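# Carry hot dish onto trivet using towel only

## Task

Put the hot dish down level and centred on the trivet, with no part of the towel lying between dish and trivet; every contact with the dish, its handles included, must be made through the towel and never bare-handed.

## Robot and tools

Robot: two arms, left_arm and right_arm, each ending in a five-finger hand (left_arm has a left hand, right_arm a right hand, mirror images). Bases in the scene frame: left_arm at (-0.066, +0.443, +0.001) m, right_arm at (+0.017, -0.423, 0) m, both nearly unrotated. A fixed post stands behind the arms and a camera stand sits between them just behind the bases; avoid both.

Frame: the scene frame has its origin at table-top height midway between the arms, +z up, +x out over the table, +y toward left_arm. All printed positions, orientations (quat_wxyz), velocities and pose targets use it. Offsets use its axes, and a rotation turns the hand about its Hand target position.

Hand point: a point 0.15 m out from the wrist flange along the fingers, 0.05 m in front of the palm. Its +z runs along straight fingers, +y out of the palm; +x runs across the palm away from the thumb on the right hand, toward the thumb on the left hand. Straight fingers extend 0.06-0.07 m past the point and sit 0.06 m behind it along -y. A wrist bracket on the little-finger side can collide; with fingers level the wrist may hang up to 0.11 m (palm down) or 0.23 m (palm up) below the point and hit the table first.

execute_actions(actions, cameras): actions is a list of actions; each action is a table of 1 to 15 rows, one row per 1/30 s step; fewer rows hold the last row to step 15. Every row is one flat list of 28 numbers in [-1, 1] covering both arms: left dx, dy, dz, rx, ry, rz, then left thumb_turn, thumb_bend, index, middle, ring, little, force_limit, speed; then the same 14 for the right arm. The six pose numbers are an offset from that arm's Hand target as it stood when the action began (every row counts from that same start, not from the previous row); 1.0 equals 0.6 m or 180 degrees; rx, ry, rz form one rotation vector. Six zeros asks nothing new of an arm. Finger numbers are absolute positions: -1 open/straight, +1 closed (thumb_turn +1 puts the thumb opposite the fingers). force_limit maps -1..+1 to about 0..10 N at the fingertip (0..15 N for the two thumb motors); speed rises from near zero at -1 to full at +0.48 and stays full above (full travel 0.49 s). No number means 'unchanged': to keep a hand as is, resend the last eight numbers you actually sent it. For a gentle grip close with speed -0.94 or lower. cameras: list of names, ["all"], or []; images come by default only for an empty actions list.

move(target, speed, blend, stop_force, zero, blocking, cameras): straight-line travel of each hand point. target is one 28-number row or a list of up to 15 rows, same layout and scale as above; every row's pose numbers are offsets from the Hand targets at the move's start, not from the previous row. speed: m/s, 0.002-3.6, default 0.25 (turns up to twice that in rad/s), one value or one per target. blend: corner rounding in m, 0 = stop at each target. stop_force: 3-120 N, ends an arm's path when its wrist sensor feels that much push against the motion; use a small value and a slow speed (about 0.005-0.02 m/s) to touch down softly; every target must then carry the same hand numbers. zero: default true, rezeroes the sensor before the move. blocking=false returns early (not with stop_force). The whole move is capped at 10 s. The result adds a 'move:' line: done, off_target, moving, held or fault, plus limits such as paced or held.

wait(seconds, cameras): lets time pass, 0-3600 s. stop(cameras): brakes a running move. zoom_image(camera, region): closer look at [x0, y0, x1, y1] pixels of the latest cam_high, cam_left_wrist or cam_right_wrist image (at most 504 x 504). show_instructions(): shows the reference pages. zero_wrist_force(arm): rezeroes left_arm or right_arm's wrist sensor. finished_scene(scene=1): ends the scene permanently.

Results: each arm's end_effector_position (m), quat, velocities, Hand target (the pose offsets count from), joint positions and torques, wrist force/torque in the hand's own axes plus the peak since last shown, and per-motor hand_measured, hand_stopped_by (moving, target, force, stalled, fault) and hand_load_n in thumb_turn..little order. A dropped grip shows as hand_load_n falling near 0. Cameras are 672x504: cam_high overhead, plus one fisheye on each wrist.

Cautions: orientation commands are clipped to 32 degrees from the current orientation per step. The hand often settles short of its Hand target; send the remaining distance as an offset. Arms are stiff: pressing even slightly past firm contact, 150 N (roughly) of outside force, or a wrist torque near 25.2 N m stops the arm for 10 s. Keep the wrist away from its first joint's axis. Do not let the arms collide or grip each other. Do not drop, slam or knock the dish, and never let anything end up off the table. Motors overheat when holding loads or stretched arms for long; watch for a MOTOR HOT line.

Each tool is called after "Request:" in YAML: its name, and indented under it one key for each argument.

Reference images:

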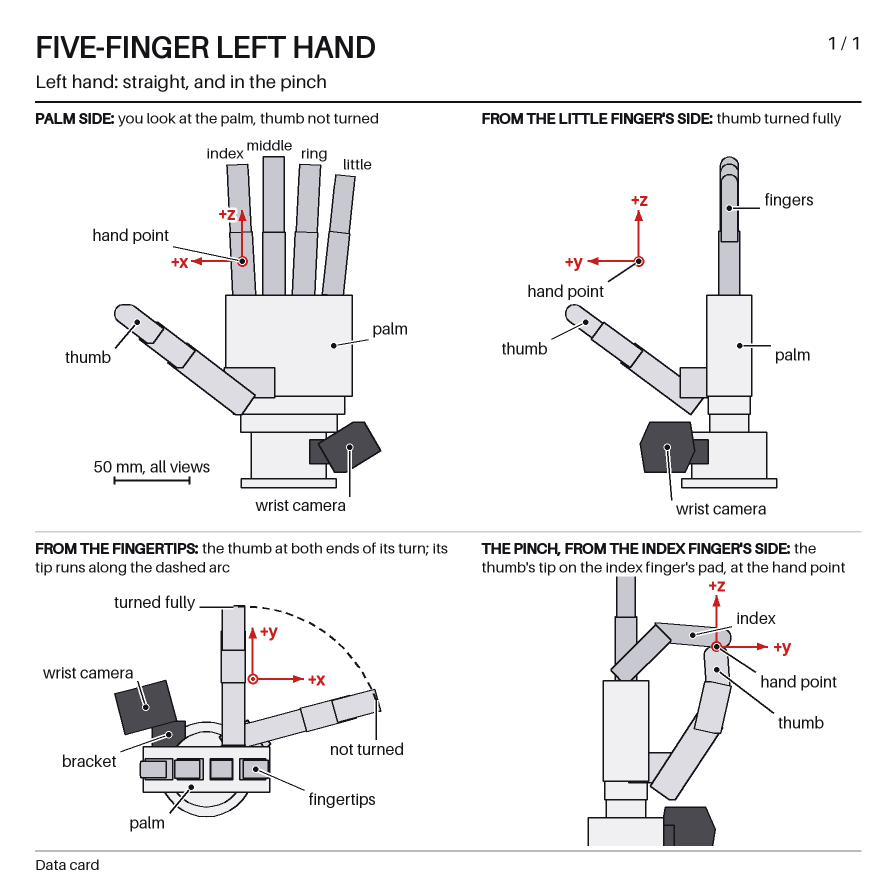

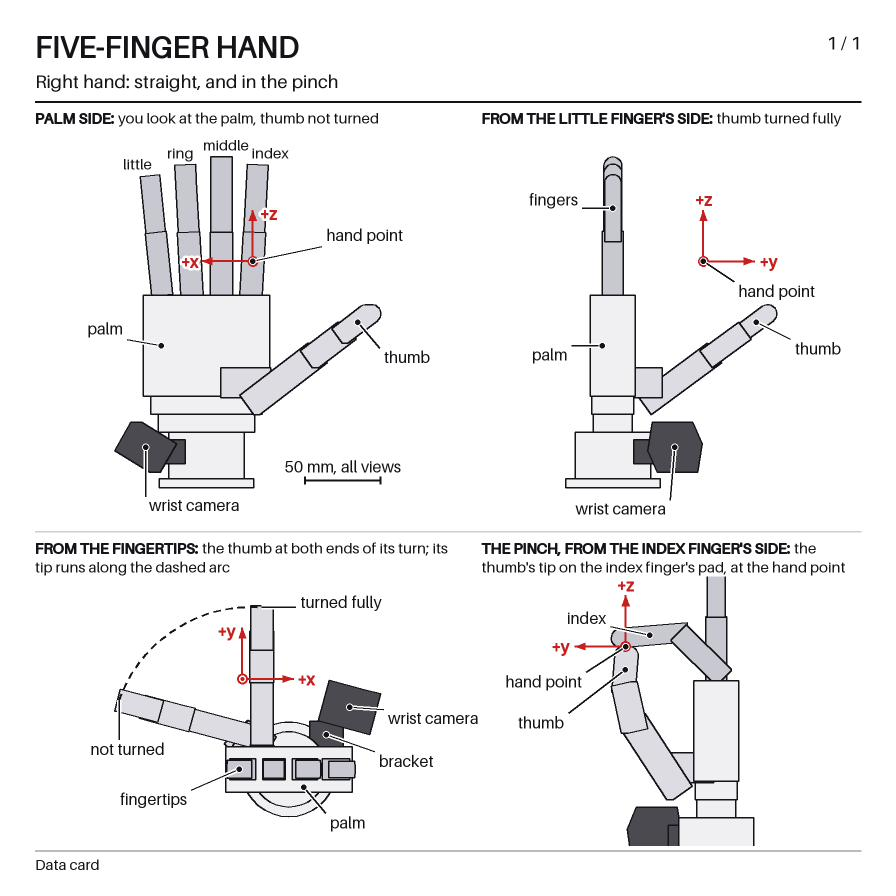

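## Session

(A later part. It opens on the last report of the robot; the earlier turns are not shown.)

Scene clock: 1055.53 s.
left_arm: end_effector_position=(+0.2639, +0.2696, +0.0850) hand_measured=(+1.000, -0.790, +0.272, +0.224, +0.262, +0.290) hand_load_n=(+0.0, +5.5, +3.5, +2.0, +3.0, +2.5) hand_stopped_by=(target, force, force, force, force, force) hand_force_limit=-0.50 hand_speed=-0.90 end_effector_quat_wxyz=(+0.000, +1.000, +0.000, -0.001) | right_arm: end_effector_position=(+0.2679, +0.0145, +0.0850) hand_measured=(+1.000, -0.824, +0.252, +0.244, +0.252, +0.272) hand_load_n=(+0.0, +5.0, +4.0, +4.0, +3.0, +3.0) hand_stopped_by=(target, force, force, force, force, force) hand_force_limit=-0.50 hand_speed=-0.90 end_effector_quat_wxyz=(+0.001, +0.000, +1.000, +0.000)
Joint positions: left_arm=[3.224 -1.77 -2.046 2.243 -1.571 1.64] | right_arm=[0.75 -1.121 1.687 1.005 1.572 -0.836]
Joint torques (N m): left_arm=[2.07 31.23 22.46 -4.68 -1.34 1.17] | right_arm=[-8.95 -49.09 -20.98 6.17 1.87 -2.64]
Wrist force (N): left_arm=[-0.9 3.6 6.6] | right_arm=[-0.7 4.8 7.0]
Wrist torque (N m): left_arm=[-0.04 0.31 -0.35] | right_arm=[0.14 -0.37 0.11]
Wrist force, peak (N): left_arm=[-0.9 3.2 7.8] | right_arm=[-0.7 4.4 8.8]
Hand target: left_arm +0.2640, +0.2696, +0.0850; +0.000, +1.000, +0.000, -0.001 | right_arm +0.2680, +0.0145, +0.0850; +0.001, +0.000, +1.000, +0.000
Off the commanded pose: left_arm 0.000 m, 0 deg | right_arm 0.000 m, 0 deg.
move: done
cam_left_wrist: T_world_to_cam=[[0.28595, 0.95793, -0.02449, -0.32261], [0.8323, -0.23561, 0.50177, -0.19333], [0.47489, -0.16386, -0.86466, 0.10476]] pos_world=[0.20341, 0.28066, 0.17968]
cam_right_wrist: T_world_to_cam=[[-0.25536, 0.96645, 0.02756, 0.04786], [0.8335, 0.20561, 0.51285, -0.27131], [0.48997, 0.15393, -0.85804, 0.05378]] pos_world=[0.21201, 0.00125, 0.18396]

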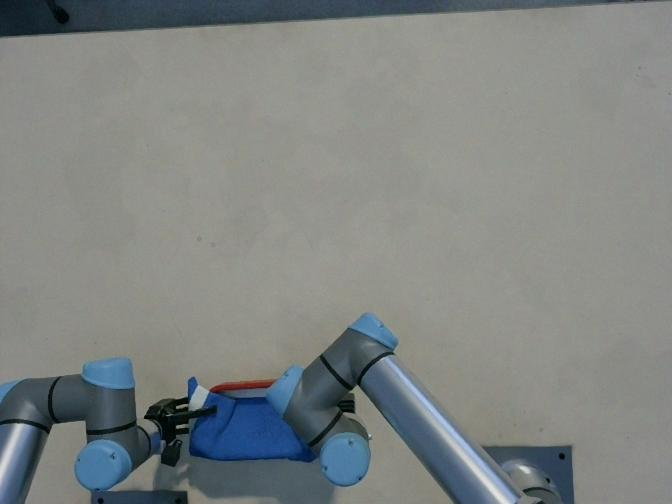

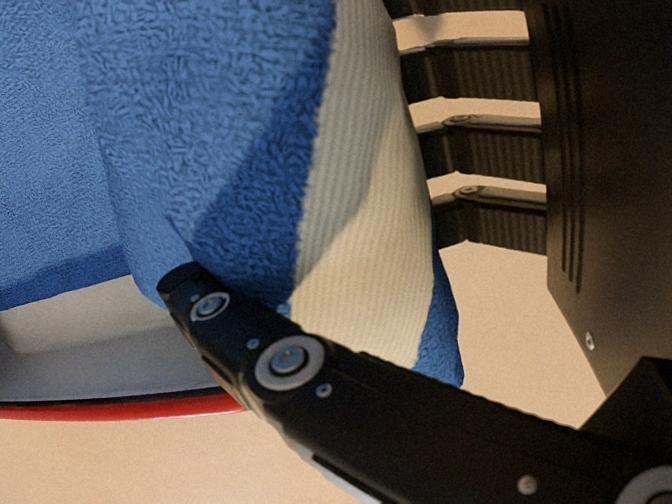

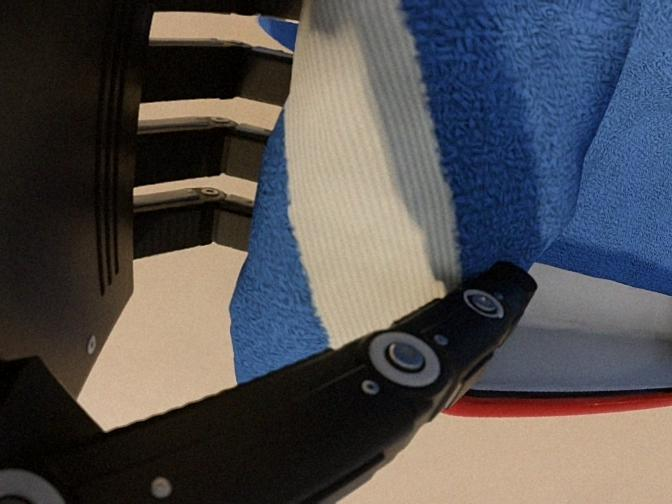

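Request:
move:
  target: [0,0,-0.0333,0,0,0,1,-0.3,0.35,0.35,0.35,0.35,-0.5,-0.9,0,0,-0.0333,0,0,0,1,-0.3,0.35,0.35,0.35,0.35,-0.5,-0.9]
  speed: 0.03

Request:
move:
  target: [0,0,-0.0417,0,0,0,1,-0.3,0.35,0.35,0.35,0.35,-0.5,-0.9,0,0,-0.0417,0,0,0,1,-0.3,0.35,0.35,0.35,0.35,-0.5,-0.9]
  speed: 0.008
  stop_force: 4
  cameras: ["all"]

Scene clock: 1065.67 s.
left_arm: end_effector_position=(+0.2639, +0.2696, +0.0649) hand_measured=(+1.000, -0.790, +0.272, +0.224, +0.262, +0.290) hand_load_n=(+0.0, +6.0, +3.5, +2.0, +2.5, +2.5) hand_stopped_by=(target, force, force, force, force, force) hand_force_limit=-0.50 hand_speed=-0.90 end_effector_quat_wxyz=(+0.000, +1.000, +0.000, -0.001) end_effector_velocity=(-0.001, +0.000, +0.002) end_effector_angular_velocity=(+0.001, +0.003, +0.001) | right_arm: end_effector_position=(+0.2680, +0.0145, +0.0648) hand_measured=(+1.000, -0.824, +0.252, +0.244, +0.252, +0.272) hand_load_n=(+0.0, +5.0, +4.5, +4.5, +3.0, +3.0) hand_stopped_by=(target, force, force, force, force, force) hand_force_limit=-0.50 hand_speed=-0.90 end_effector_quat_wxyz=(+0.001, +0.000, +1.000, +0.000) end_effector_velocity=(+0.000, -0.001, +0.002) end_effector_angular_velocity=(-0.002, +0.001, -0.001)
Joint positions: left_arm=[3.224 -1.804 -2.068 2.3 -1.571 1.64] | right_arm=[0.75 -1.095 1.707 0.959 1.572 -0.836]
Joint velocities: left_arm=[0.001 0.004 0.002 -0.008 -0.001 0] | right_arm=[-0.001 -0.003 -0.001 0.006 0.001 0]
Joint torques (N m): left_arm=[-5.25 33.23 21.29 -4.45 -1.71 -1.49] | right_arm=[1.75 -49.63 -20.64 5.96 -1.32 1.14]
Wrist force (N): left_arm=[-1.0 3.5 6.9] | right_arm=[-0.7 4.6 7.8]
Wrist torque (N m): left_arm=[-0.01 0.30 -0.35] | right_arm=[0.10 -0.35 0.10]
Wrist force, peak (N): left_arm=[-1.0 3.4 7.6] | right_arm=[-0.7 4.7 8.4]
Hand target: left_arm +0.2640, +0.2696, +0.0650; +0.000, +1.000, +0.000, -0.001 | right_arm +0.2680, +0.0145, +0.0651; +0.001, +0.000, +1.000, +0.000
Off the commanded pose: left_arm 0.000 m, 0 deg | right_arm 0.000 m, 0 deg.
move: done

Scene clock: 1068.63 s.
left_arm: end_effector_position=(+0.2640, +0.2696, +0.0492) hand_measured=(+1.000, -0.790, +0.272, +0.224, +0.262, +0.290) hand_load_n=(+0.0, +6.5, +2.0, +1.0, +2.0, +2.5) hand_stopped_by=(target, force, force, force, force, force) hand_force_limit=-0.50 hand_speed=-0.90 end_effector_quat_wxyz=(+0.000, +1.000, +0.000, -0.001) | right_arm: end_effector_position=(+0.2680, +0.0145, +0.0495) hand_measured=(+1.000, -0.826, +0.254, +0.244, +0.252, +0.272) hand_load_n=(+0.0, +6.5, +2.0, +2.0, +2.5, +2.0) hand_stopped_by=(target, force, force, force, force, force) hand_force_limit=-0.50 hand_speed=-0.90 end_effector_quat_wxyz=(+0.001, +0.000, +1.000, +0.000)
Joint positions: left_arm=[3.224 -1.833 -2.083 2.344 -1.571 1.64] | right_arm=[0.75 -1.074 1.72 0.924 1.572 -0.836]
Joint torques (N m): left_arm=[-5.89 31.54 20.52 -4.28 -0.56 -1.27] | right_arm=[2.91 -48.2 -19.6 5.68 -1.18 1.37]
Wrist force (N): left_arm=[-1.4 2.1 3.1] | right_arm=[0.0 4.3 2.5]
Wrist torque (N m): left_arm=[-0.11 0.25 -0.29] | right_arm=[0.10 -0.28 0.09]
Wrist force, peak (N): left_arm=[-1.1 3.5 6.9] | right_arm=[-0.4 4.5 7.8]
Hand target: left_arm +0.2640, +0.2696, +0.0492; +0.000, +1.000, +0.000, -0.001 (not the last commanded pose) | right_arm +0.2680, +0.0145, +0.0495; +0.001, +0.000, +1.000, +0.000 (not the last commanded pose)
Off the commanded pose: left_arm 0.009 m, 0 deg | right_arm 0.010 m, 0 deg.
move: contact (left_arm, right_arm)
cam_left_wrist: T_world_to_cam=[[0.2859, 0.95795, -0.02435, -0.32354], [0.8322, -0.23561, 0.50194, -0.17545], [0.47509, -0.16376, -0.86456, 0.07367]] pos_world=[0.20351, 0.28066, 0.14388]
cam_right_wrist: T_world_to_cam=[[-0.25534, 0.96645, 0.02765, 0.04882], [0.83344, 0.20552, 0.51298, -0.25311], [0.49009, 0.15403, -0.85796, 0.02328]] pos_world=[0.21201, 0.00125, 0.14847]

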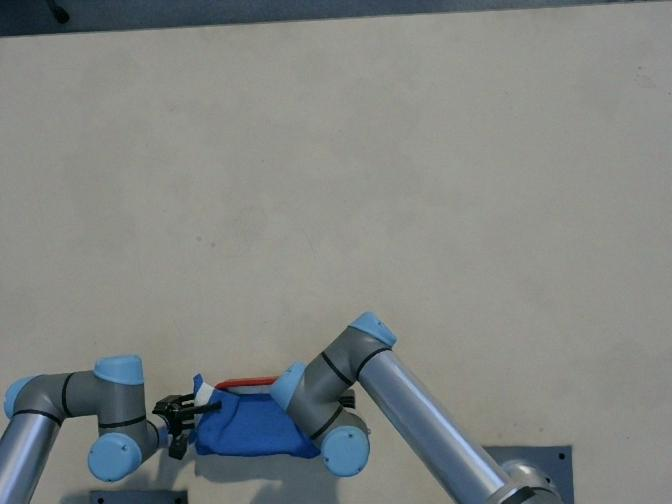

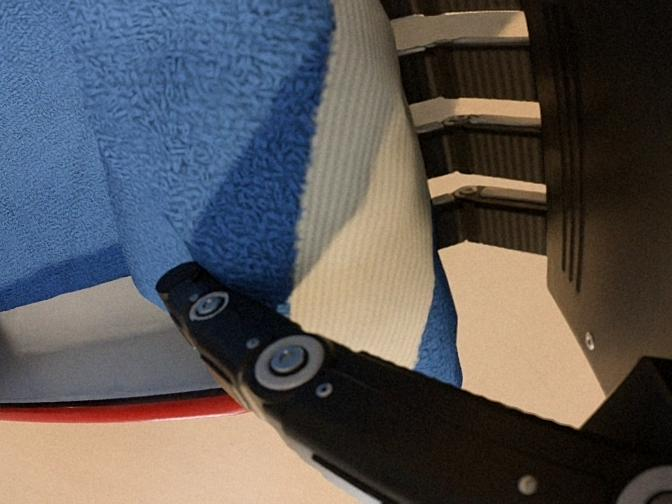

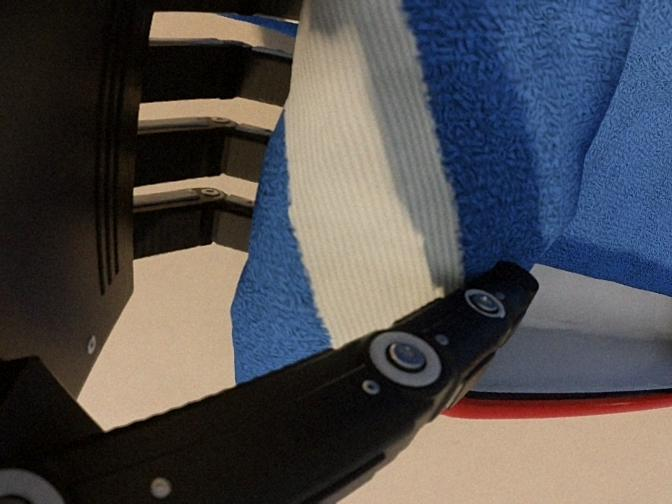

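Request:
move:
  target: [0,0,-0.0012,0,0,0,1,-0.3,0.35,0.35,0.35,0.35,-0.5,-0.9,0,0,-0.0015,0,0,0,1,-0.3,0.35,0.35,0.35,0.35,-0.5,-0.9]
  speed: 0.01

Request:
zoom_image:
  camera: "cam_high"
  region: [170, 350, 350, 480]

Scene clock: 1089.23 s.
left_arm: end_effector_position=(+0.2640, +0.2696, +0.0485) hand_measured=(+1.000, -0.790, +0.272, +0.226, +0.262, +0.290) hand_load_n=(+0.0, +8.0, +1.0, +0.0, +1.0, +1.0) hand_stopped_by=(target, force, force, force, force, force) hand_force_limit=-0.50 hand_speed=-0.90 end_effector_quat_wxyz=(+0.000, +1.000, +0.000, -0.001) | right_arm: end_effector_position=(+0.2680, +0.0146, +0.0487) hand_measured=(+1.000, -0.826, +0.254, +0.244, +0.254, +0.272) hand_load_n=(+0.0, +8.0, +0.5, +0.5, +1.0, +1.0) hand_stopped_by=(target, force, force, force, force, force) hand_force_limit=-0.50 hand_speed=-0.90 end_effector_quat_wxyz=(+0.001, +0.000, +1.000, +0.000)
Joint positions: left_arm=[3.224 -1.834 -2.084 2.346 -1.571 1.64] | right_arm=[0.75 -1.072 1.721 0.922 1.572 -0.836]
Joint torques (N m): left_arm=[-5.8 15.96 4.09 -3.09 -0.58 -1.28] | right_arm=[3 -24.23 -5.07 2.82 -1.12 1.34]
Wrist force (N): left_arm=[-1.8 3.3 -3.3] | right_arm=[-0.4 3.6 -3.2]
Wrist torque (N m): left_arm=[0.14 0.08 -0.33] | right_arm=[0.13 -0.10 0.07]
Wrist force, peak (N): left_arm=[-1.8 3.4 -3.7] | right_arm=[0.1 4.6 2.8]
Hand target: left_arm +0.2640, +0.2696, +0.0485; +0.000, +1.000, +0.000, -0.001 | right_arm +0.2680, +0.0145, +0.0486; +0.001, +0.000, +1.000, +0.000
Off the commanded pose: left_arm 0.000 m, 0 deg | right_arm 0.000 m, 0 deg.
move: done

Scaled by 2.800 from the camera's image (finer frame: 960x720).
This view is cut from an older image: the scene may have changed since it was taken.

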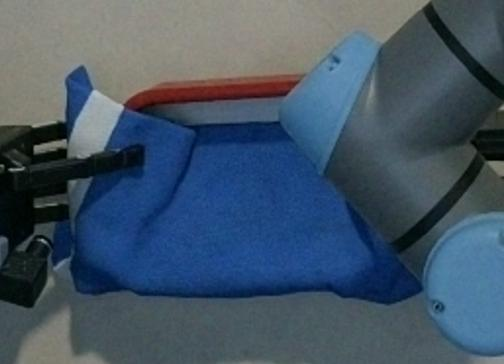

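Request:
move:
  target: [0,0,0,0,0,0,1,-1,0.35,0.35,0.35,0.35,-0.5,-0.7,0,0,0,0,0,0,1,-1,0.35,0.35,0.35,0.35,-0.5,-0.7]

Request:
move:
  target: [0,0,0,0,0,0,1,-1,0.1,0.1,0.1,0.1,-0.5,-0.7,0,0,0,0,0,0,1,-1,0.1,0.1,0.1,0.1,-0.5,-0.7]
  cameras: ["all"]

Scene clock: 1096.63 s.
left_arm: end_effector_position=(+0.2640, +0.2696, +0.0485) hand_measured=(+1.000, -1.000, +0.272, +0.226, +0.262, +0.290) hand_load_n=(+0.0, +0.0, +0.5, +0.0, +1.0, +1.5) hand_stopped_by=(target, target, force, force, force, force) hand_force_limit=-0.50 hand_speed=-0.70 end_effector_quat_wxyz=(+0.000, +1.000, +0.000, -0.001) | right_arm: end_effector_position=(+0.2680, +0.0145, +0.0486) hand_measured=(+1.000, -1.000, +0.254, +0.244, +0.254, +0.272) hand_load_n=(+0.0, +0.0, +0.5, +0.0, +0.5, +1.0) hand_stopped_by=(target, target, force, force, force, force) hand_force_limit=-0.50 hand_speed=-0.70 end_effector_quat_wxyz=(+0.001, +0.000, +1.000, +0.000)
Joint positions: left_arm=[3.224 -1.834 -2.084 2.346 -1.571 1.64] | right_arm=[0.75 -1.072 1.721 0.922 1.572 -0.836]
Joint torques (N m): left_arm=[-5.53 19.49 6.04 -3.47 -0.53 -1.29] | right_arm=[2.69 -32.53 -11.65 4.65 -1.11 1.26]
Wrist force (N): left_arm=[-1.3 -4.1 2.6] | right_arm=[-0.3 -0.5 2.2]
Wrist torque (N m): left_arm=[-0.54 0.18 -0.20] | right_arm=[-0.11 -0.22 0.01]
Wrist force, peak (N): left_arm=[-1.4 -4.5 2.5] | right_arm=[-0.5 3.7 -4.0]
Hand target: left_arm +0.2640, +0.2696, +0.0485; +0.000, +1.000, +0.000, -0.001 | right_arm +0.2680, +0.0145, +0.0486; +0.001, +0.000, +1.000, +0.000
Off the commanded pose: left_arm 0.000 m, 0 deg | right_arm 0.000 m, 0 deg.
move: done

Scene clock: 1097.13 s.
left_arm: end_effector_position=(+0.2640, +0.2696, +0.0485) hand_measured=(+1.000, -1.000, +0.100, +0.100, +0.100, +0.100) hand_load_n=(+0.0, +0.0, +0.0, +0.0, +0.0, +0.0) hand_stopped_by=(target, target, target, target, target, target) hand_force_limit=-0.50 hand_speed=-0.70 end_effector_quat_wxyz=(+0.000, +1.000, +0.000, -0.001) | right_arm: end_effector_position=(+0.2680, +0.0145, +0.0486) hand_measured=(+1.000, -1.000, +0.100, +0.100, +0.100, +0.100) hand_load_n=(+0.0, +0.0, +0.5, +0.0, +0.0, +0.0) hand_stopped_by=(target, target, target, target, target, target) hand_force_limit=-0.50 hand_speed=-0.70 end_effector_quat_wxyz=(+0.001, +0.000, +1.000, +0.000)
Joint positions: left_arm=[3.224 -1.834 -2.084 2.346 -1.571 1.64] | right_arm=[0.75 -1.072 1.721 0.922 1.572 -0.836]
Joint torques (N m): left_arm=[-5.9 23.12 7.77 -3.48 -0.46 -1.33] | right_arm=[2.69 -38.04 -16.33 4.24 -1.07 1.35]
Wrist force (N): left_arm=[-0.7 -0.9 0.3] | right_arm=[-0.2 -0.7 1.6]
Wrist torque (N m): left_arm=[-0.19 0.05 -0.27] | right_arm=[-0.12 -0.23 0.02]
Wrist force, peak (N): left_arm=[-1.2 -4.3 2.7] | right_arm=[-0.5 -0.6 2.4]
Hand target: left_arm +0.2640, +0.2696, +0.0485; +0.000, +1.000, +0.000, -0.001 | right_arm +0.2680, +0.0145, +0.0486; +0.001, +0.000, +1.000, +0.000
Off the commanded pose: left_arm 0.000 m, 0 deg | right_arm 0.000 m, 0 deg.
move: done
cam_left_wrist: T_world_to_cam=[[0.28595, 0.95793, -0.02443, -0.32355], [0.83218, -0.23561, 0.50196, -0.1751], [0.47508, -0.16386, -0.86455, 0.0731]] pos_world=[0.20351, 0.28066, 0.14318]
cam_right_wrist: T_world_to_cam=[[-0.25542, 0.96644, 0.02761, 0.04887], [0.83341, 0.20561, 0.51298, -0.25265], [0.49009, 0.15403, -0.85796, 0.02251]] pos_world=[0.21201, 0.00125, 0.14757]

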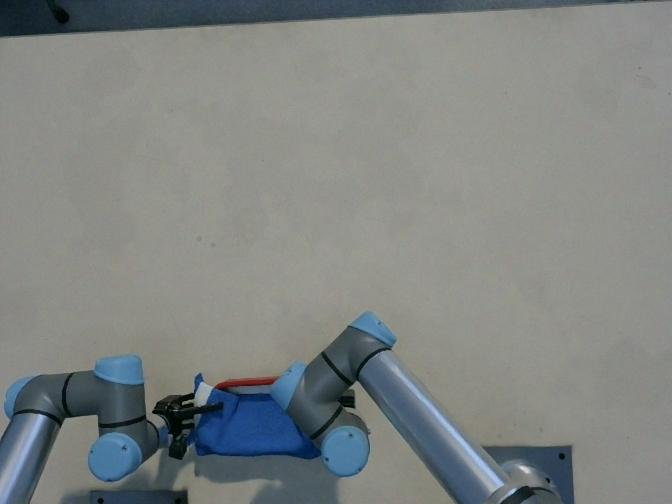

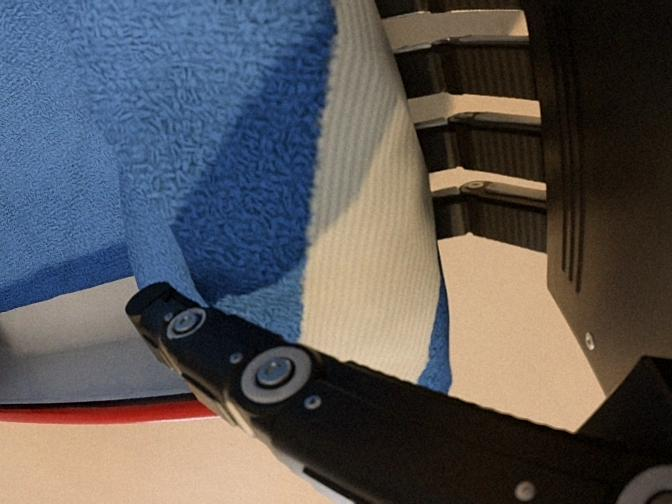

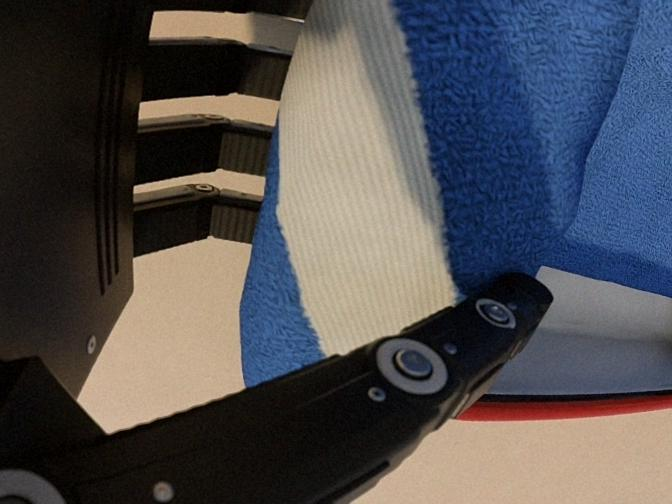

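Request:
move:
  target:
    - [0,0,0.0042,0,0,0,1,-1,0.1,0.1,0.1,0.1,-0.5,-0.7,0,0,0.0042,0,0,0,1,-1,0.1,0.1,0.1,0.1,-0.5,-0.7]
    - [0,0.0667,0.0042,0,0,0,1,-1,0.1,0.1,0.1,0.1,-0.5,-0.7,0,-0.0667,0.0042,0,0,0,1,-1,0.1,0.1,0.1,0.1,-0.5,-0.7]
  speed: 0.03
  stop_force: 6
  cameras: ["all"]

Scene clock: 1105.33 s.
left_arm: end_effector_position=(+0.2640, +0.3097, +0.0510) hand_measured=(+1.000, -1.000, +0.100, +0.100, +0.100, +0.100) hand_load_n=(+0.0, +0.0, +0.0, +0.0, +0.0, +0.0) hand_stopped_by=(target, target, target, target, target, target) hand_force_limit=-0.50 hand_speed=-0.70 end_effector_quat_wxyz=(+0.000, +1.000, +0.000, -0.001) | right_arm: end_effector_position=(+0.2680, -0.0255, +0.0512) hand_measured=(+1.000, -1.000, +0.100, +0.100, +0.100, +0.100) hand_load_n=(+0.0, +0.0, +0.0, +0.0, +0.0, +0.0) hand_stopped_by=(target, target, target, target, target, target) hand_force_limit=-0.50 hand_speed=-0.70 end_effector_quat_wxyz=(+0.001, +0.000, +1.000, +0.000)
Joint positions: left_arm=[3.364 -1.804 -2.116 2.349 -1.571 1.78] | right_arm=[0.672 -1.144 1.828 0.886 1.572 -0.914]
Joint torques (N m): left_arm=[-8.07 14.31 19.78 -3.74 1.69 -1.11] | right_arm=[6.54 -23.26 -19.82 4.95 -2 2.39]
Wrist force (N): left_arm=[-0.9 -1.1 0.2] | right_arm=[-0.2 -0.5 1.3]
Wrist torque (N m): left_arm=[-0.23 0.05 -0.21] | right_arm=[-0.10 -0.23 0.02]
Wrist force, peak (N): left_arm=[-0.8 -1.7 0.4] | right_arm=[-0.6 -0.8 1.9]
Hand target: left_arm +0.2640, +0.3097, +0.0510; +0.000, +1.000, +0.000, -0.001 | right_arm +0.2680, -0.0255, +0.0512; +0.001, +0.000, +1.000, +0.000
Off the commanded pose: left_arm 0.000 m, 0 deg | right_arm 0.000 m, 0 deg.
move: done
cam_left_wrist: T_world_to_cam=[[0.2859, 0.95795, -0.02435, -0.36181], [0.8322, -0.23561, 0.50194, -0.16693], [0.47509, -0.16376, -0.86456, 0.08178]] pos_world=[0.20351, 0.32066, 0.14568]
cam_right_wrist: T_world_to_cam=[[-0.25534, 0.96645, 0.02765, 0.08744], [0.83344, 0.20552, 0.51298, -0.24571], [0.49009, 0.15403, -0.85796, 0.03081]] pos_world=[0.21201, -0.03875, 0.15007]

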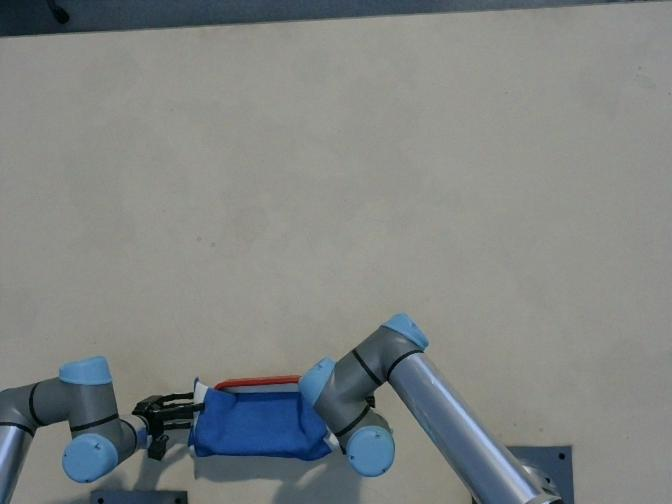

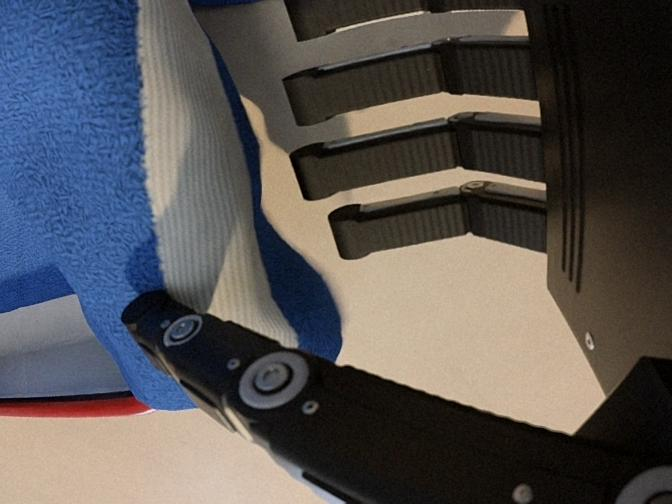

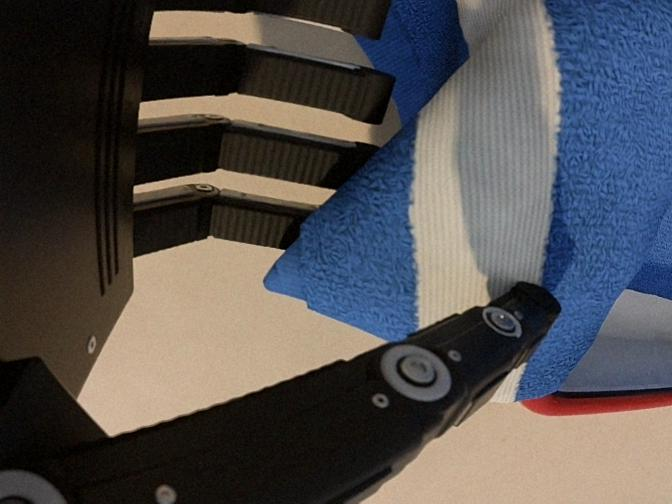

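Request:
move:
  target:
    - [0,0.03,0,0,0,0,1,-1,0.1,0.1,0.1,0.1,-0.5,-0.7,0,-0.1,0,0,0,0,1,-1,0.1,0.1,0.1,0.1,-0.5,-0.7]
    - [0,0.03,0.2,0,0,0,1,-1,0.1,0.1,0.1,0.1,-0.5,-0.7,0,-0.12,0.2,0,0,0,1,-1,0.1,0.1,0.1,0.1,-0.5,-0.7]
    - [0.1,0.05,0.35,0,0,0,1,-1,0.1,0.1,0.1,0.1,-0.5,-0.7,0,-0.4,0.3,0,0,0,1,-1,0.1,0.1,0.1,0.1,-0.5,-0.7]
  speed: 0.1
  blend: 0.01
  cameras: ["all"]

Request:
zoom_image:
  camera: "cam_high"
  region: [170, 340, 370, 484]

Scene clock: 1121.23 s.
left_arm: end_effector_position=(+0.3240, +0.3396, +0.2610) hand_measured=(+1.000, -1.000, +0.100, +0.100, +0.100, +0.100) hand_load_n=(+0.0, +0.0, +0.0, +0.0, +0.0, +0.0) hand_stopped_by=(target, target, target, target, target, target) hand_force_limit=-0.50 hand_speed=-0.70 end_effector_quat_wxyz=(+0.000, +1.000, +0.000, -0.001) | right_arm: end_effector_position=(+0.2679, -0.2654, +0.2312) hand_measured=(+1.000, -1.000, +0.100, +0.100, +0.100, +0.100) hand_load_n=(+0.0, -0.5, +0.0, +0.0, +0.0, +0.0) hand_stopped_by=(target, target, target, target, target, target) hand_force_limit=-0.50 hand_speed=-0.70 end_effector_quat_wxyz=(+0.001, +0.000, +1.000, +0.000)
Joint positions: left_arm=[3.413 -1.691 -1.641 1.76 -1.571 1.83] | right_arm=[-0.154 -1.76 2.014 1.316 1.571 -1.739]
Joint torques (N m): left_arm=[-2.72 29.66 17.33 -2.28 -1.26 -0.72] | right_arm=[-9.4 -0.39 -21.18 0.34 -0.74 -1.24]
Wrist force (N): left_arm=[-1.2 -0.9 0.4] | right_arm=[-0.2 -0.2 1.6]
Wrist torque (N m): left_arm=[-0.20 0.09 -0.11] | right_arm=[-0.09 -0.26 -0.01]
Wrist force, peak (N): left_arm=[-1.0 -1.4 0.9] | right_arm=[-0.3 -1.1 1.7]
Hand target: left_arm +0.3240, +0.3397, +0.2610; +0.000, +1.000, +0.000, -0.001 | right_arm +0.2680, -0.2655, +0.2312; +0.001, +0.000, +1.000, +0.000
Off the commanded pose: left_arm 0.000 m, 0 deg | right_arm 0.000 m, 0 deg.
move: done
cam_left_wrist: T_world_to_cam=[[0.28584, 0.95796, -0.02449, -0.40253], [0.83222, -0.23549, 0.50195, -0.31525], [0.47508, -0.16387, -0.86455, 0.23978]] pos_world=[0.26351, 0.35066, 0.35568]
cam_right_wrist: T_world_to_cam=[[-0.25526, 0.96647, 0.0277, 0.31438], [0.83346, 0.20543, 0.51297, -0.28875], [0.49009, 0.15403, -0.85796, 0.22221]] pos_world=[0.21201, -0.27875, 0.33006]

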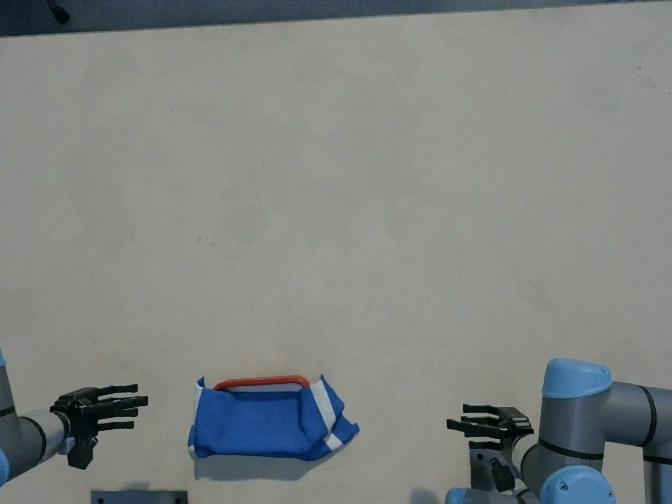

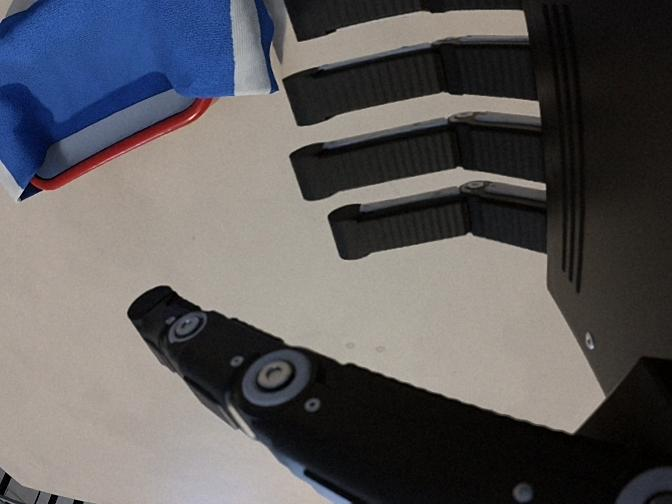

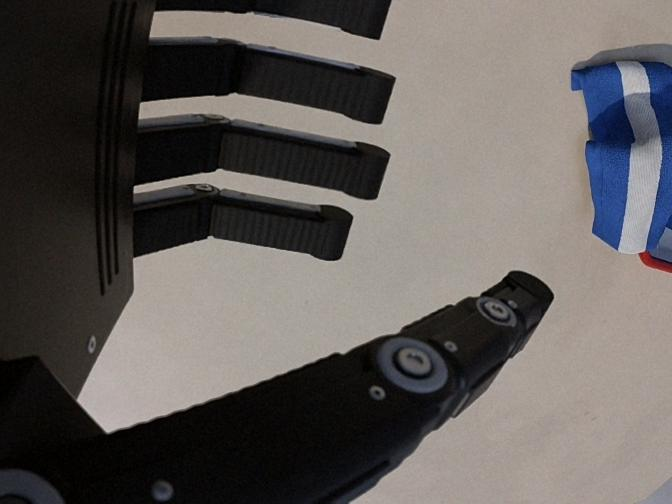

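Scaled by 2.520 from the camera's image (finer frame: 960x720).

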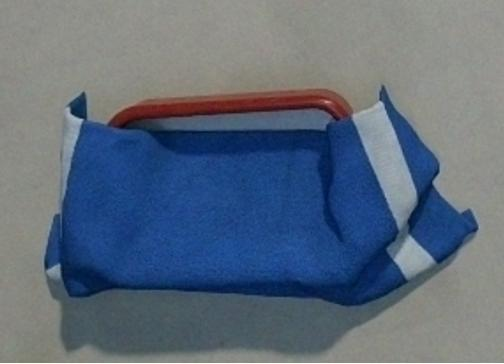

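Request:
move:
  target:
    - [0.25,-0.1,0.05,0,0,0,1,-1,0.1,0.1,0.1,0.1,-0.5,-0.7,0,0,0,0,0,0,1,-1,0.1,0.1,0.1,0.1,-0.5,-0.7]
    - [0.1483,-0.396,-0.15,0.295,0,0.935,1,-1,0.1,0.1,0.1,0.1,-0.5,-0.7,0,0,0,0,0,0,1,-1,0.1,0.1,0.1,0.1,-0.5,-0.7]
  speed: 0.35
  blend: 0.05
  cameras: ["cam_high","cam_left_wrist"]

Scene clock: 1153.00 s.
left_arm: end_effector_position=(+0.4107, +0.1035, +0.1704) hand_measured=(+1.000, -1.000, +0.100, +0.100, +0.100, +0.100) hand_load_n=(+0.0, +0.0, +0.0, +0.0, +0.0, +0.0) hand_stopped_by=(target, target, target, target, target, target) hand_force_limit=-0.50 hand_speed=-0.70 end_effector_quat_wxyz=(-0.227, +0.029, +0.971, -0.075) | right_arm: end_effector_position=(+0.2680, -0.2655, +0.2312) hand_measured=(+1.000, -1.000, +0.100, +0.100, +0.100, +0.100) hand_load_n=(+0.0, -0.5, +0.0, +0.0, +0.0, +0.0) hand_stopped_by=(target, target, target, target, target, target) hand_force_limit=-0.50 hand_speed=-0.70 end_effector_quat_wxyz=(+0.001, +0.000, +1.000, +0.000)
Joint positions: left_arm=[2.802 -2.895 -0.035 0.961 -1.289 -1.808] | right_arm=[-0.154 -1.76 2.014 1.316 1.571 -1.74]
Joint torques (N m): left_arm=[-3.03 54 11.79 -3.15 0.73 0.87] | right_arm=[0.77 0.77 -23.28 -0.2 1.63 0.21]
Wrist force (N): left_arm=[-0.9 -0.9 0.7] | right_arm=[-0.2 -0.2 1.7]
Wrist torque (N m): left_arm=[-0.20 0.17 -0.23] | right_arm=[-0.09 -0.27 -0.01]
Wrist force, peak (N): left_arm=[-3.2 -2.5 0.7] | right_arm=[-0.3 -0.6 2.0]
Hand target: left_arm +0.4130, +0.1021, +0.1710; -0.300, +0.031, +0.953, +0.000 | right_arm +0.2680, -0.2655, +0.2312; +0.001, +0.000, +1.000, +0.000
Off the commanded pose: left_arm 0.003 m, 12 deg | right_arm 0.000 m, 0 deg.
elbow stopped short (left arm): the move would have taken joint 3 (elbow) straighter than the controller allows.
move: off_target (left_arm)
cam_left_wrist: T_world_to_cam=[[-0.28671, -0.92357, 0.25457, 0.17905], [-0.51549, 0.37271, 0.7716, 0.04705], [-0.80751, 0.09, -0.58295, 0.53409]] pos_world=[0.50688, 0.09976, 0.22947]

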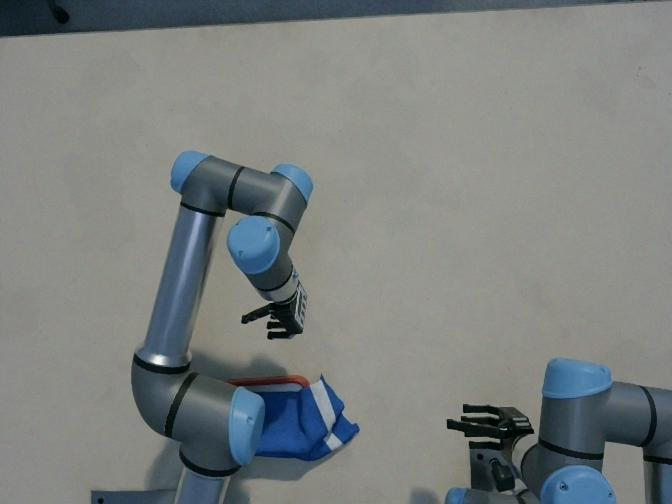

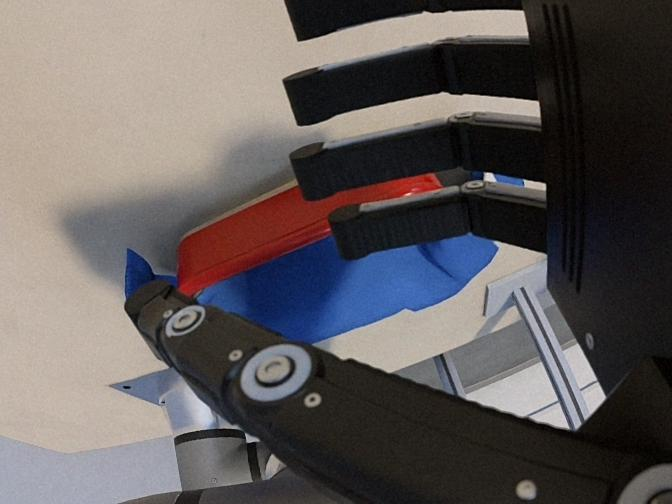

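Request:
zoom_image:
  camera: "cam_left_wrist"
  region: [100, 120, 540, 420]

Scaled by 1.145 from the camera's image (finer frame: 960x720).

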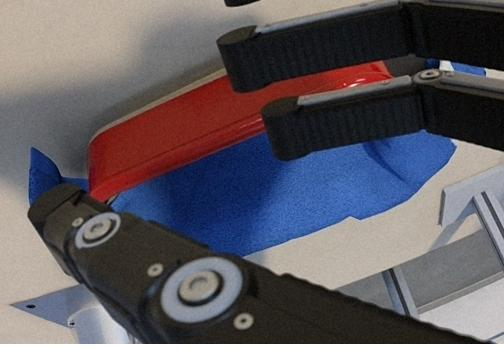

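Request:
zoom_image:
  camera: "cam_high"
  region: [220, 350, 380, 480]

Scaled by 3.150 from the camera's image (finer frame: 960x720).

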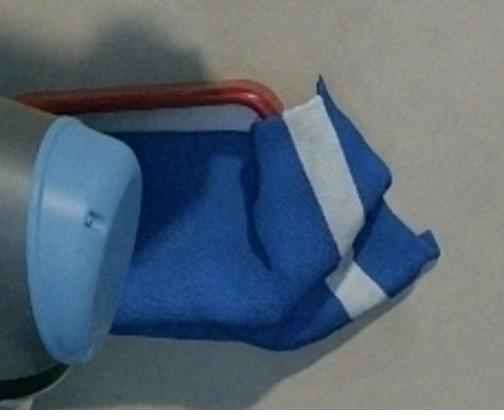

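Request:
move:
  target:
    - [0,0.15,0.15,-0.12,0,-0.4,1,-1,0.1,0.1,0.1,0.1,-0.5,-0.7,0.19,0.19,0.05,0,-0.4,0.4,1,-1,0.1,0.1,0.1,0.1,-0.5,-0.7]
    - [-0.138,0.43,0.165,-0.295,0,-0.935,1,-1,0.1,0.1,0.1,0.1,-0.5,-0.7,0.19,0.19,0.05,0,-0.693,0.693,1,-1,0.1,0.1,0.1,0.1,-0.5,-0.7]
  speed: 0.35
  blend: 0.05
  cameras: ["cam_high","cam_right_wrist"]

Scene clock: 1238.80 s.
left_arm: end_effector_position=(+0.3302, +0.3601, +0.2700) hand_measured=(+1.000, -1.000, +0.100, +0.100, +0.100, +0.100) hand_load_n=(+0.5, +0.0, +0.0, +0.0, +0.0, +0.0) hand_stopped_by=(target, target, target, target, target, target) hand_force_limit=-0.50 hand_speed=-0.70 end_effector_quat_wxyz=(+0.000, +1.000, -0.001, -0.001) | right_arm: end_effector_position=(+0.3819, -0.1514, +0.2612) hand_measured=(+1.000, -1.000, +0.100, +0.100, +0.100, +0.100) hand_load_n=(+0.0, +0.0, +0.0, +0.0, +0.0, +0.0) hand_stopped_by=(target, target, target, target, target, target) hand_force_limit=-0.50 hand_speed=-0.70 end_effector_quat_wxyz=(+0.707, -0.707, +0.031, +0.001)
Joint positions: left_arm=[3.466 -1.698 -1.609 1.735 -1.571 1.882] | right_arm=[-0.282 -1.548 1.99 -0.443 -0.255 -3.095]
Joint torques (N m): left_arm=[7.26 15.07 24.75 -1.13 -0.25 1.86] | right_arm=[-7.68 -13.98 -23.62 -1.55 1.28 1.76]
Wrist force (N): left_arm=[-0.8 -1.3 0.4] | right_arm=[0.1 2.8 0.2]
Wrist torque (N m): left_arm=[-0.28 0.03 -0.15] | right_arm=[0.07 -0.13 0.19]
Wrist force, peak (N): left_arm=[-0.8 -2.1 0.5] | right_arm=[-0.1 3.7 -0.7]
Hand target: left_arm +0.3302, +0.3601, +0.2700; +0.000, +1.000, +0.000, -0.001 | right_arm +0.3820, -0.1515, +0.2612; +0.707, -0.707, +0.031, +0.001
Off the commanded pose: left_arm 0.000 m, 0 deg | right_arm 0.000 m, 0 deg.
elbow stopped short (left arm): the move would have taken joint 3 (elbow) straighter than the controller allows.
move: done
cam_right_wrist: T_world_to_cam=[[0.21093, -0.03796, -0.97676, 0.16463], [-0.86359, -0.47538, -0.16801, 0.30036], [-0.45795, 0.87896, -0.13305, 0.45709]] pos_world=[0.43399, -0.25273, 0.27208]

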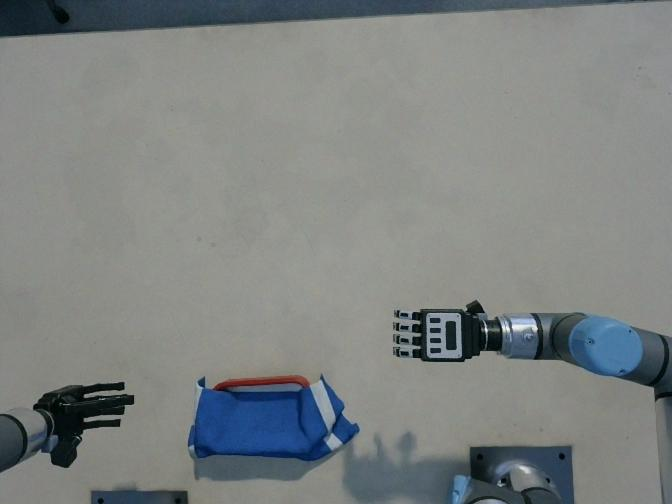

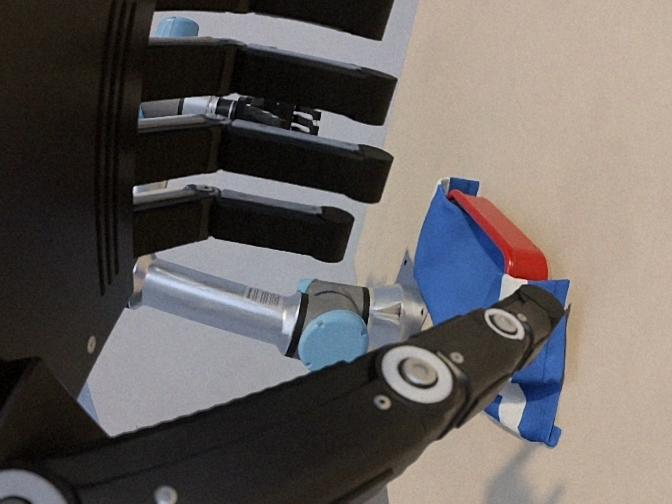

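Request:
move:
  target: [0,0,0,0,0,0,1,-1,0.1,0.1,0.1,0.1,-0.5,-0.7,0.06,0.1,-0.2167,0,0,0,1,-1,0.1,0.1,0.1,0.1,-0.5,-0.7]
  speed: 0.25
  cameras: ["cam_high","cam_right_wrist"]

Request:
zoom_image:
  camera: "cam_right_wrist"
  region: [370, 130, 672, 460]

Request:
zoom_image:
  camera: "cam_high"
  region: [170, 350, 370, 484]

Scene clock: 1245.10 s.
left_arm: end_effector_position=(+0.3302, +0.3601, +0.2700) hand_measured=(+1.000, -1.000, +0.100, +0.100, +0.100, +0.100) hand_load_n=(+0.0, +0.0, +0.0, +0.0, +0.0, +0.0) hand_stopped_by=(target, target, target, target, target, target) hand_force_limit=-0.50 hand_speed=-0.70 end_effector_quat_wxyz=(+0.000, +1.000, +0.000, -0.001) | right_arm: end_effector_position=(+0.4180, -0.0915, +0.1312) hand_measured=(+1.000, -1.000, +0.100, +0.100, +0.100, +0.100) hand_load_n=(+0.0, +0.5, +0.0, -0.5, +0.0, +0.0) hand_stopped_by=(target, target, target, target, target, target) hand_force_limit=-0.50 hand_speed=-0.70 end_effector_quat_wxyz=(+0.707, -0.707, +0.031, +0.001)
Joint positions: left_arm=[3.466 -1.698 -1.609 1.735 -1.571 1.882] | right_arm=[-0.111 -1.255 2.039 -0.788 -0.084 -3.092]
Joint torques (N m): left_arm=[7.07 15.36 25.22 -1.13 1.68 1.79] | right_arm=[4.32 -25.9 -8.08 -0.75 1.2 1.4]
Wrist force (N): left_arm=[-0.6 -1.3 0.3] | right_arm=[-0.4 2.5 -0.1]
Wrist torque (N m): left_arm=[-0.27 0.00 -0.14] | right_arm=[0.04 -0.05 0.05]
Wrist force, peak (N): left_arm=[-0.8 -1.7 0.1] | right_arm=[0.4 4.8 0.6]
Hand target: left_arm +0.3302, +0.3601, +0.2700; +0.000, +1.000, +0.000, -0.001 | right_arm +0.4180, -0.0915, +0.1311; +0.707, -0.707, +0.031, +0.001
Off the commanded pose: left_arm 0.000 m, 0 deg | right_arm 0.000 m, 0 deg.
move: done
cam_right_wrist: T_world_to_cam=[[0.21106, -0.038, -0.97674, 0.03226], [-0.86356, -0.47539, -0.16811, 0.33808], [-0.45795, 0.87895, -0.13315, 0.40364]] pos_world=[0.46999, -0.19283, 0.14208]

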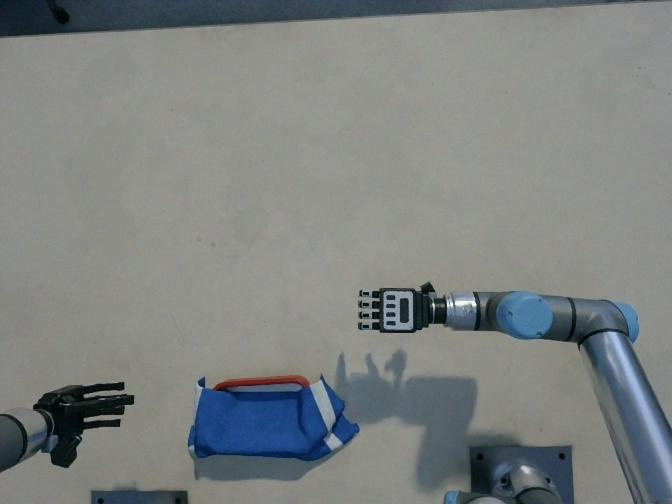

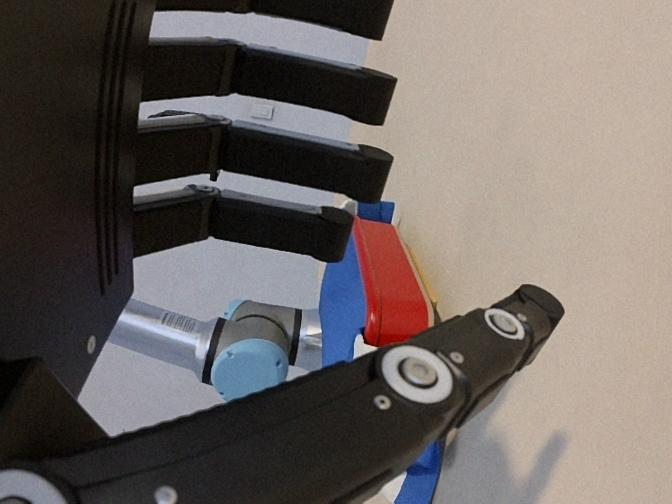

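Scaled by 1.527 from the camera's image (finer frame: 960x720).

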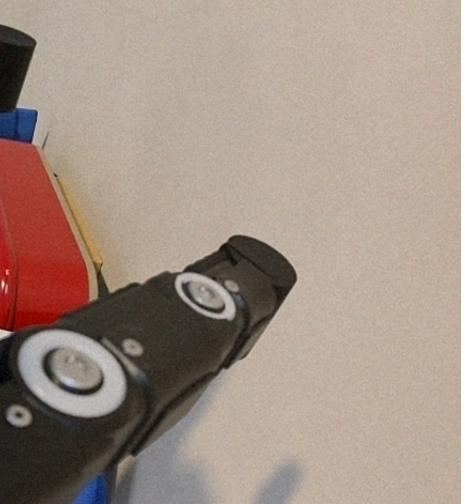

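Scaled by 2.520 from the camera's image (finer frame: 960x720).

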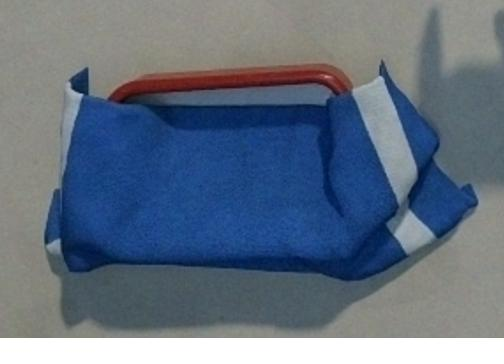

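Request:
move:
  target:
    - [0,0,0,0,0,0,1,-1,0.1,0.1,0.1,0.1,-0.5,-0.7,0,-0.1475,0.1983,0,0.1,-0.1,1,-1,-1,-1,-1,-1,-0.5,-0.4]
    - [0,0,0,0,0,0,1,-1,0.1,0.1,0.1,0.1,-0.5,-0.7,-0.1967,-0.1475,0.1983,0,0.693,-0.693,1,-1,-1,-1,-1,-1,-0.5,-0.4]
    - [0,0,0,0,0,0,1,-1,0.1,0.1,0.1,0.1,-0.5,-0.7,-0.26,0.0,0.0317,0,0.693,-0.693,1,-1,-1,-1,-1,-1,-0.5,-0.4]
  speed: 0.3
  blend: 0.04
  cameras: ["cam_high","cam_right_wrist"]

Scene clock: 1290.10 s.
left_arm: end_effector_position=(+0.3302, +0.3601, +0.2700) hand_measured=(+1.000, -1.000, +0.100, +0.100, +0.100, +0.100) hand_load_n=(+0.0, +0.0, +0.0, +0.0, -0.5, +0.0) hand_stopped_by=(target, target, target, target, target, target) hand_force_limit=-0.50 hand_speed=-0.70 end_effector_quat_wxyz=(+0.000, +1.000, +0.000, -0.001) | right_arm: end_effector_position=(+0.2620, -0.0915, +0.1503) hand_measured=(+1.000, -1.000, -1.000, -1.000, -1.000, -1.000) hand_load_n=(+0.0, +0.0, +0.0, +0.0, +0.0, +0.0) hand_stopped_by=(target, target, target, target, target, target) hand_force_limit=-0.50 hand_speed=-0.40 end_effector_quat_wxyz=(+0.001, +0.000, +1.000, +0.000)
Joint positions: left_arm=[3.466 -1.698 -1.609 1.735 -1.571 1.882] | right_arm=[0.524 -1.404 1.884 1.09 1.572 -1.062]
Joint torques (N m): left_arm=[6.67 15.63 24.92 -1.2 1.53 1.89] | right_arm=[6.48 -15.96 -8.7 0.1 -1.96 1.77]
Wrist force (N): left_arm=[-0.7 -1.3 0.3] | right_arm=[-0.5 -0.1 1.7]
Wrist torque (N m): left_arm=[-0.27 0.01 -0.14] | right_arm=[-0.13 -0.25 0.08]
Wrist force, peak (N): left_arm=[-0.9 -1.7 0.6] | right_arm=[-0.1 3.9 0.8]
Hand target: left_arm +0.3302, +0.3601, +0.2700; +0.000, +1.000, +0.000, -0.001 | right_arm +0.2620, -0.0915, +0.1502; +0.001, +0.000, +1.000, +0.000
Off the commanded pose: left_arm 0.000 m, 0 deg | right_arm 0.000 m, 0 deg.
move: done
cam_right_wrist: T_world_to_cam=[[-0.25561, 0.96639, 0.02749, 0.14713], [0.83336, 0.20582, 0.51299, -0.27792], [0.49008, 0.15404, -0.85796, 0.12896]] pos_world=[0.20601, -0.10485, 0.24916]

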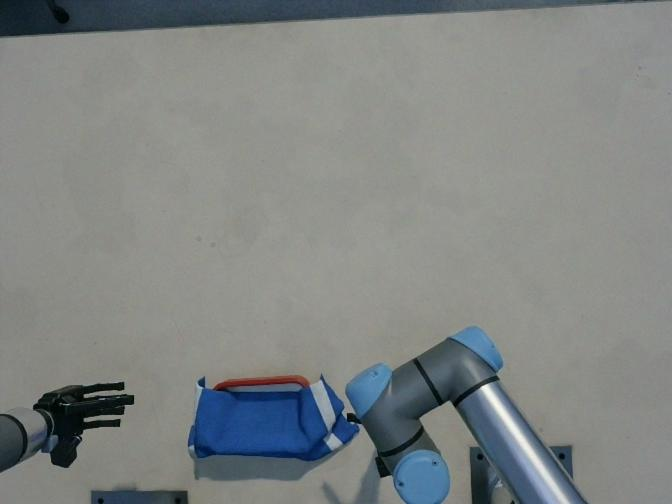

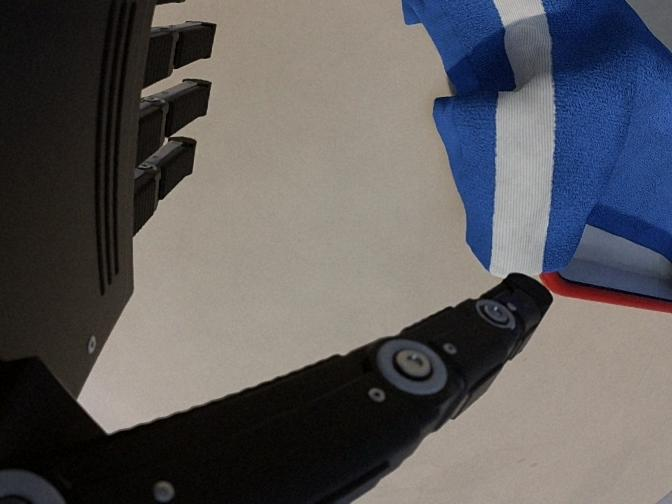

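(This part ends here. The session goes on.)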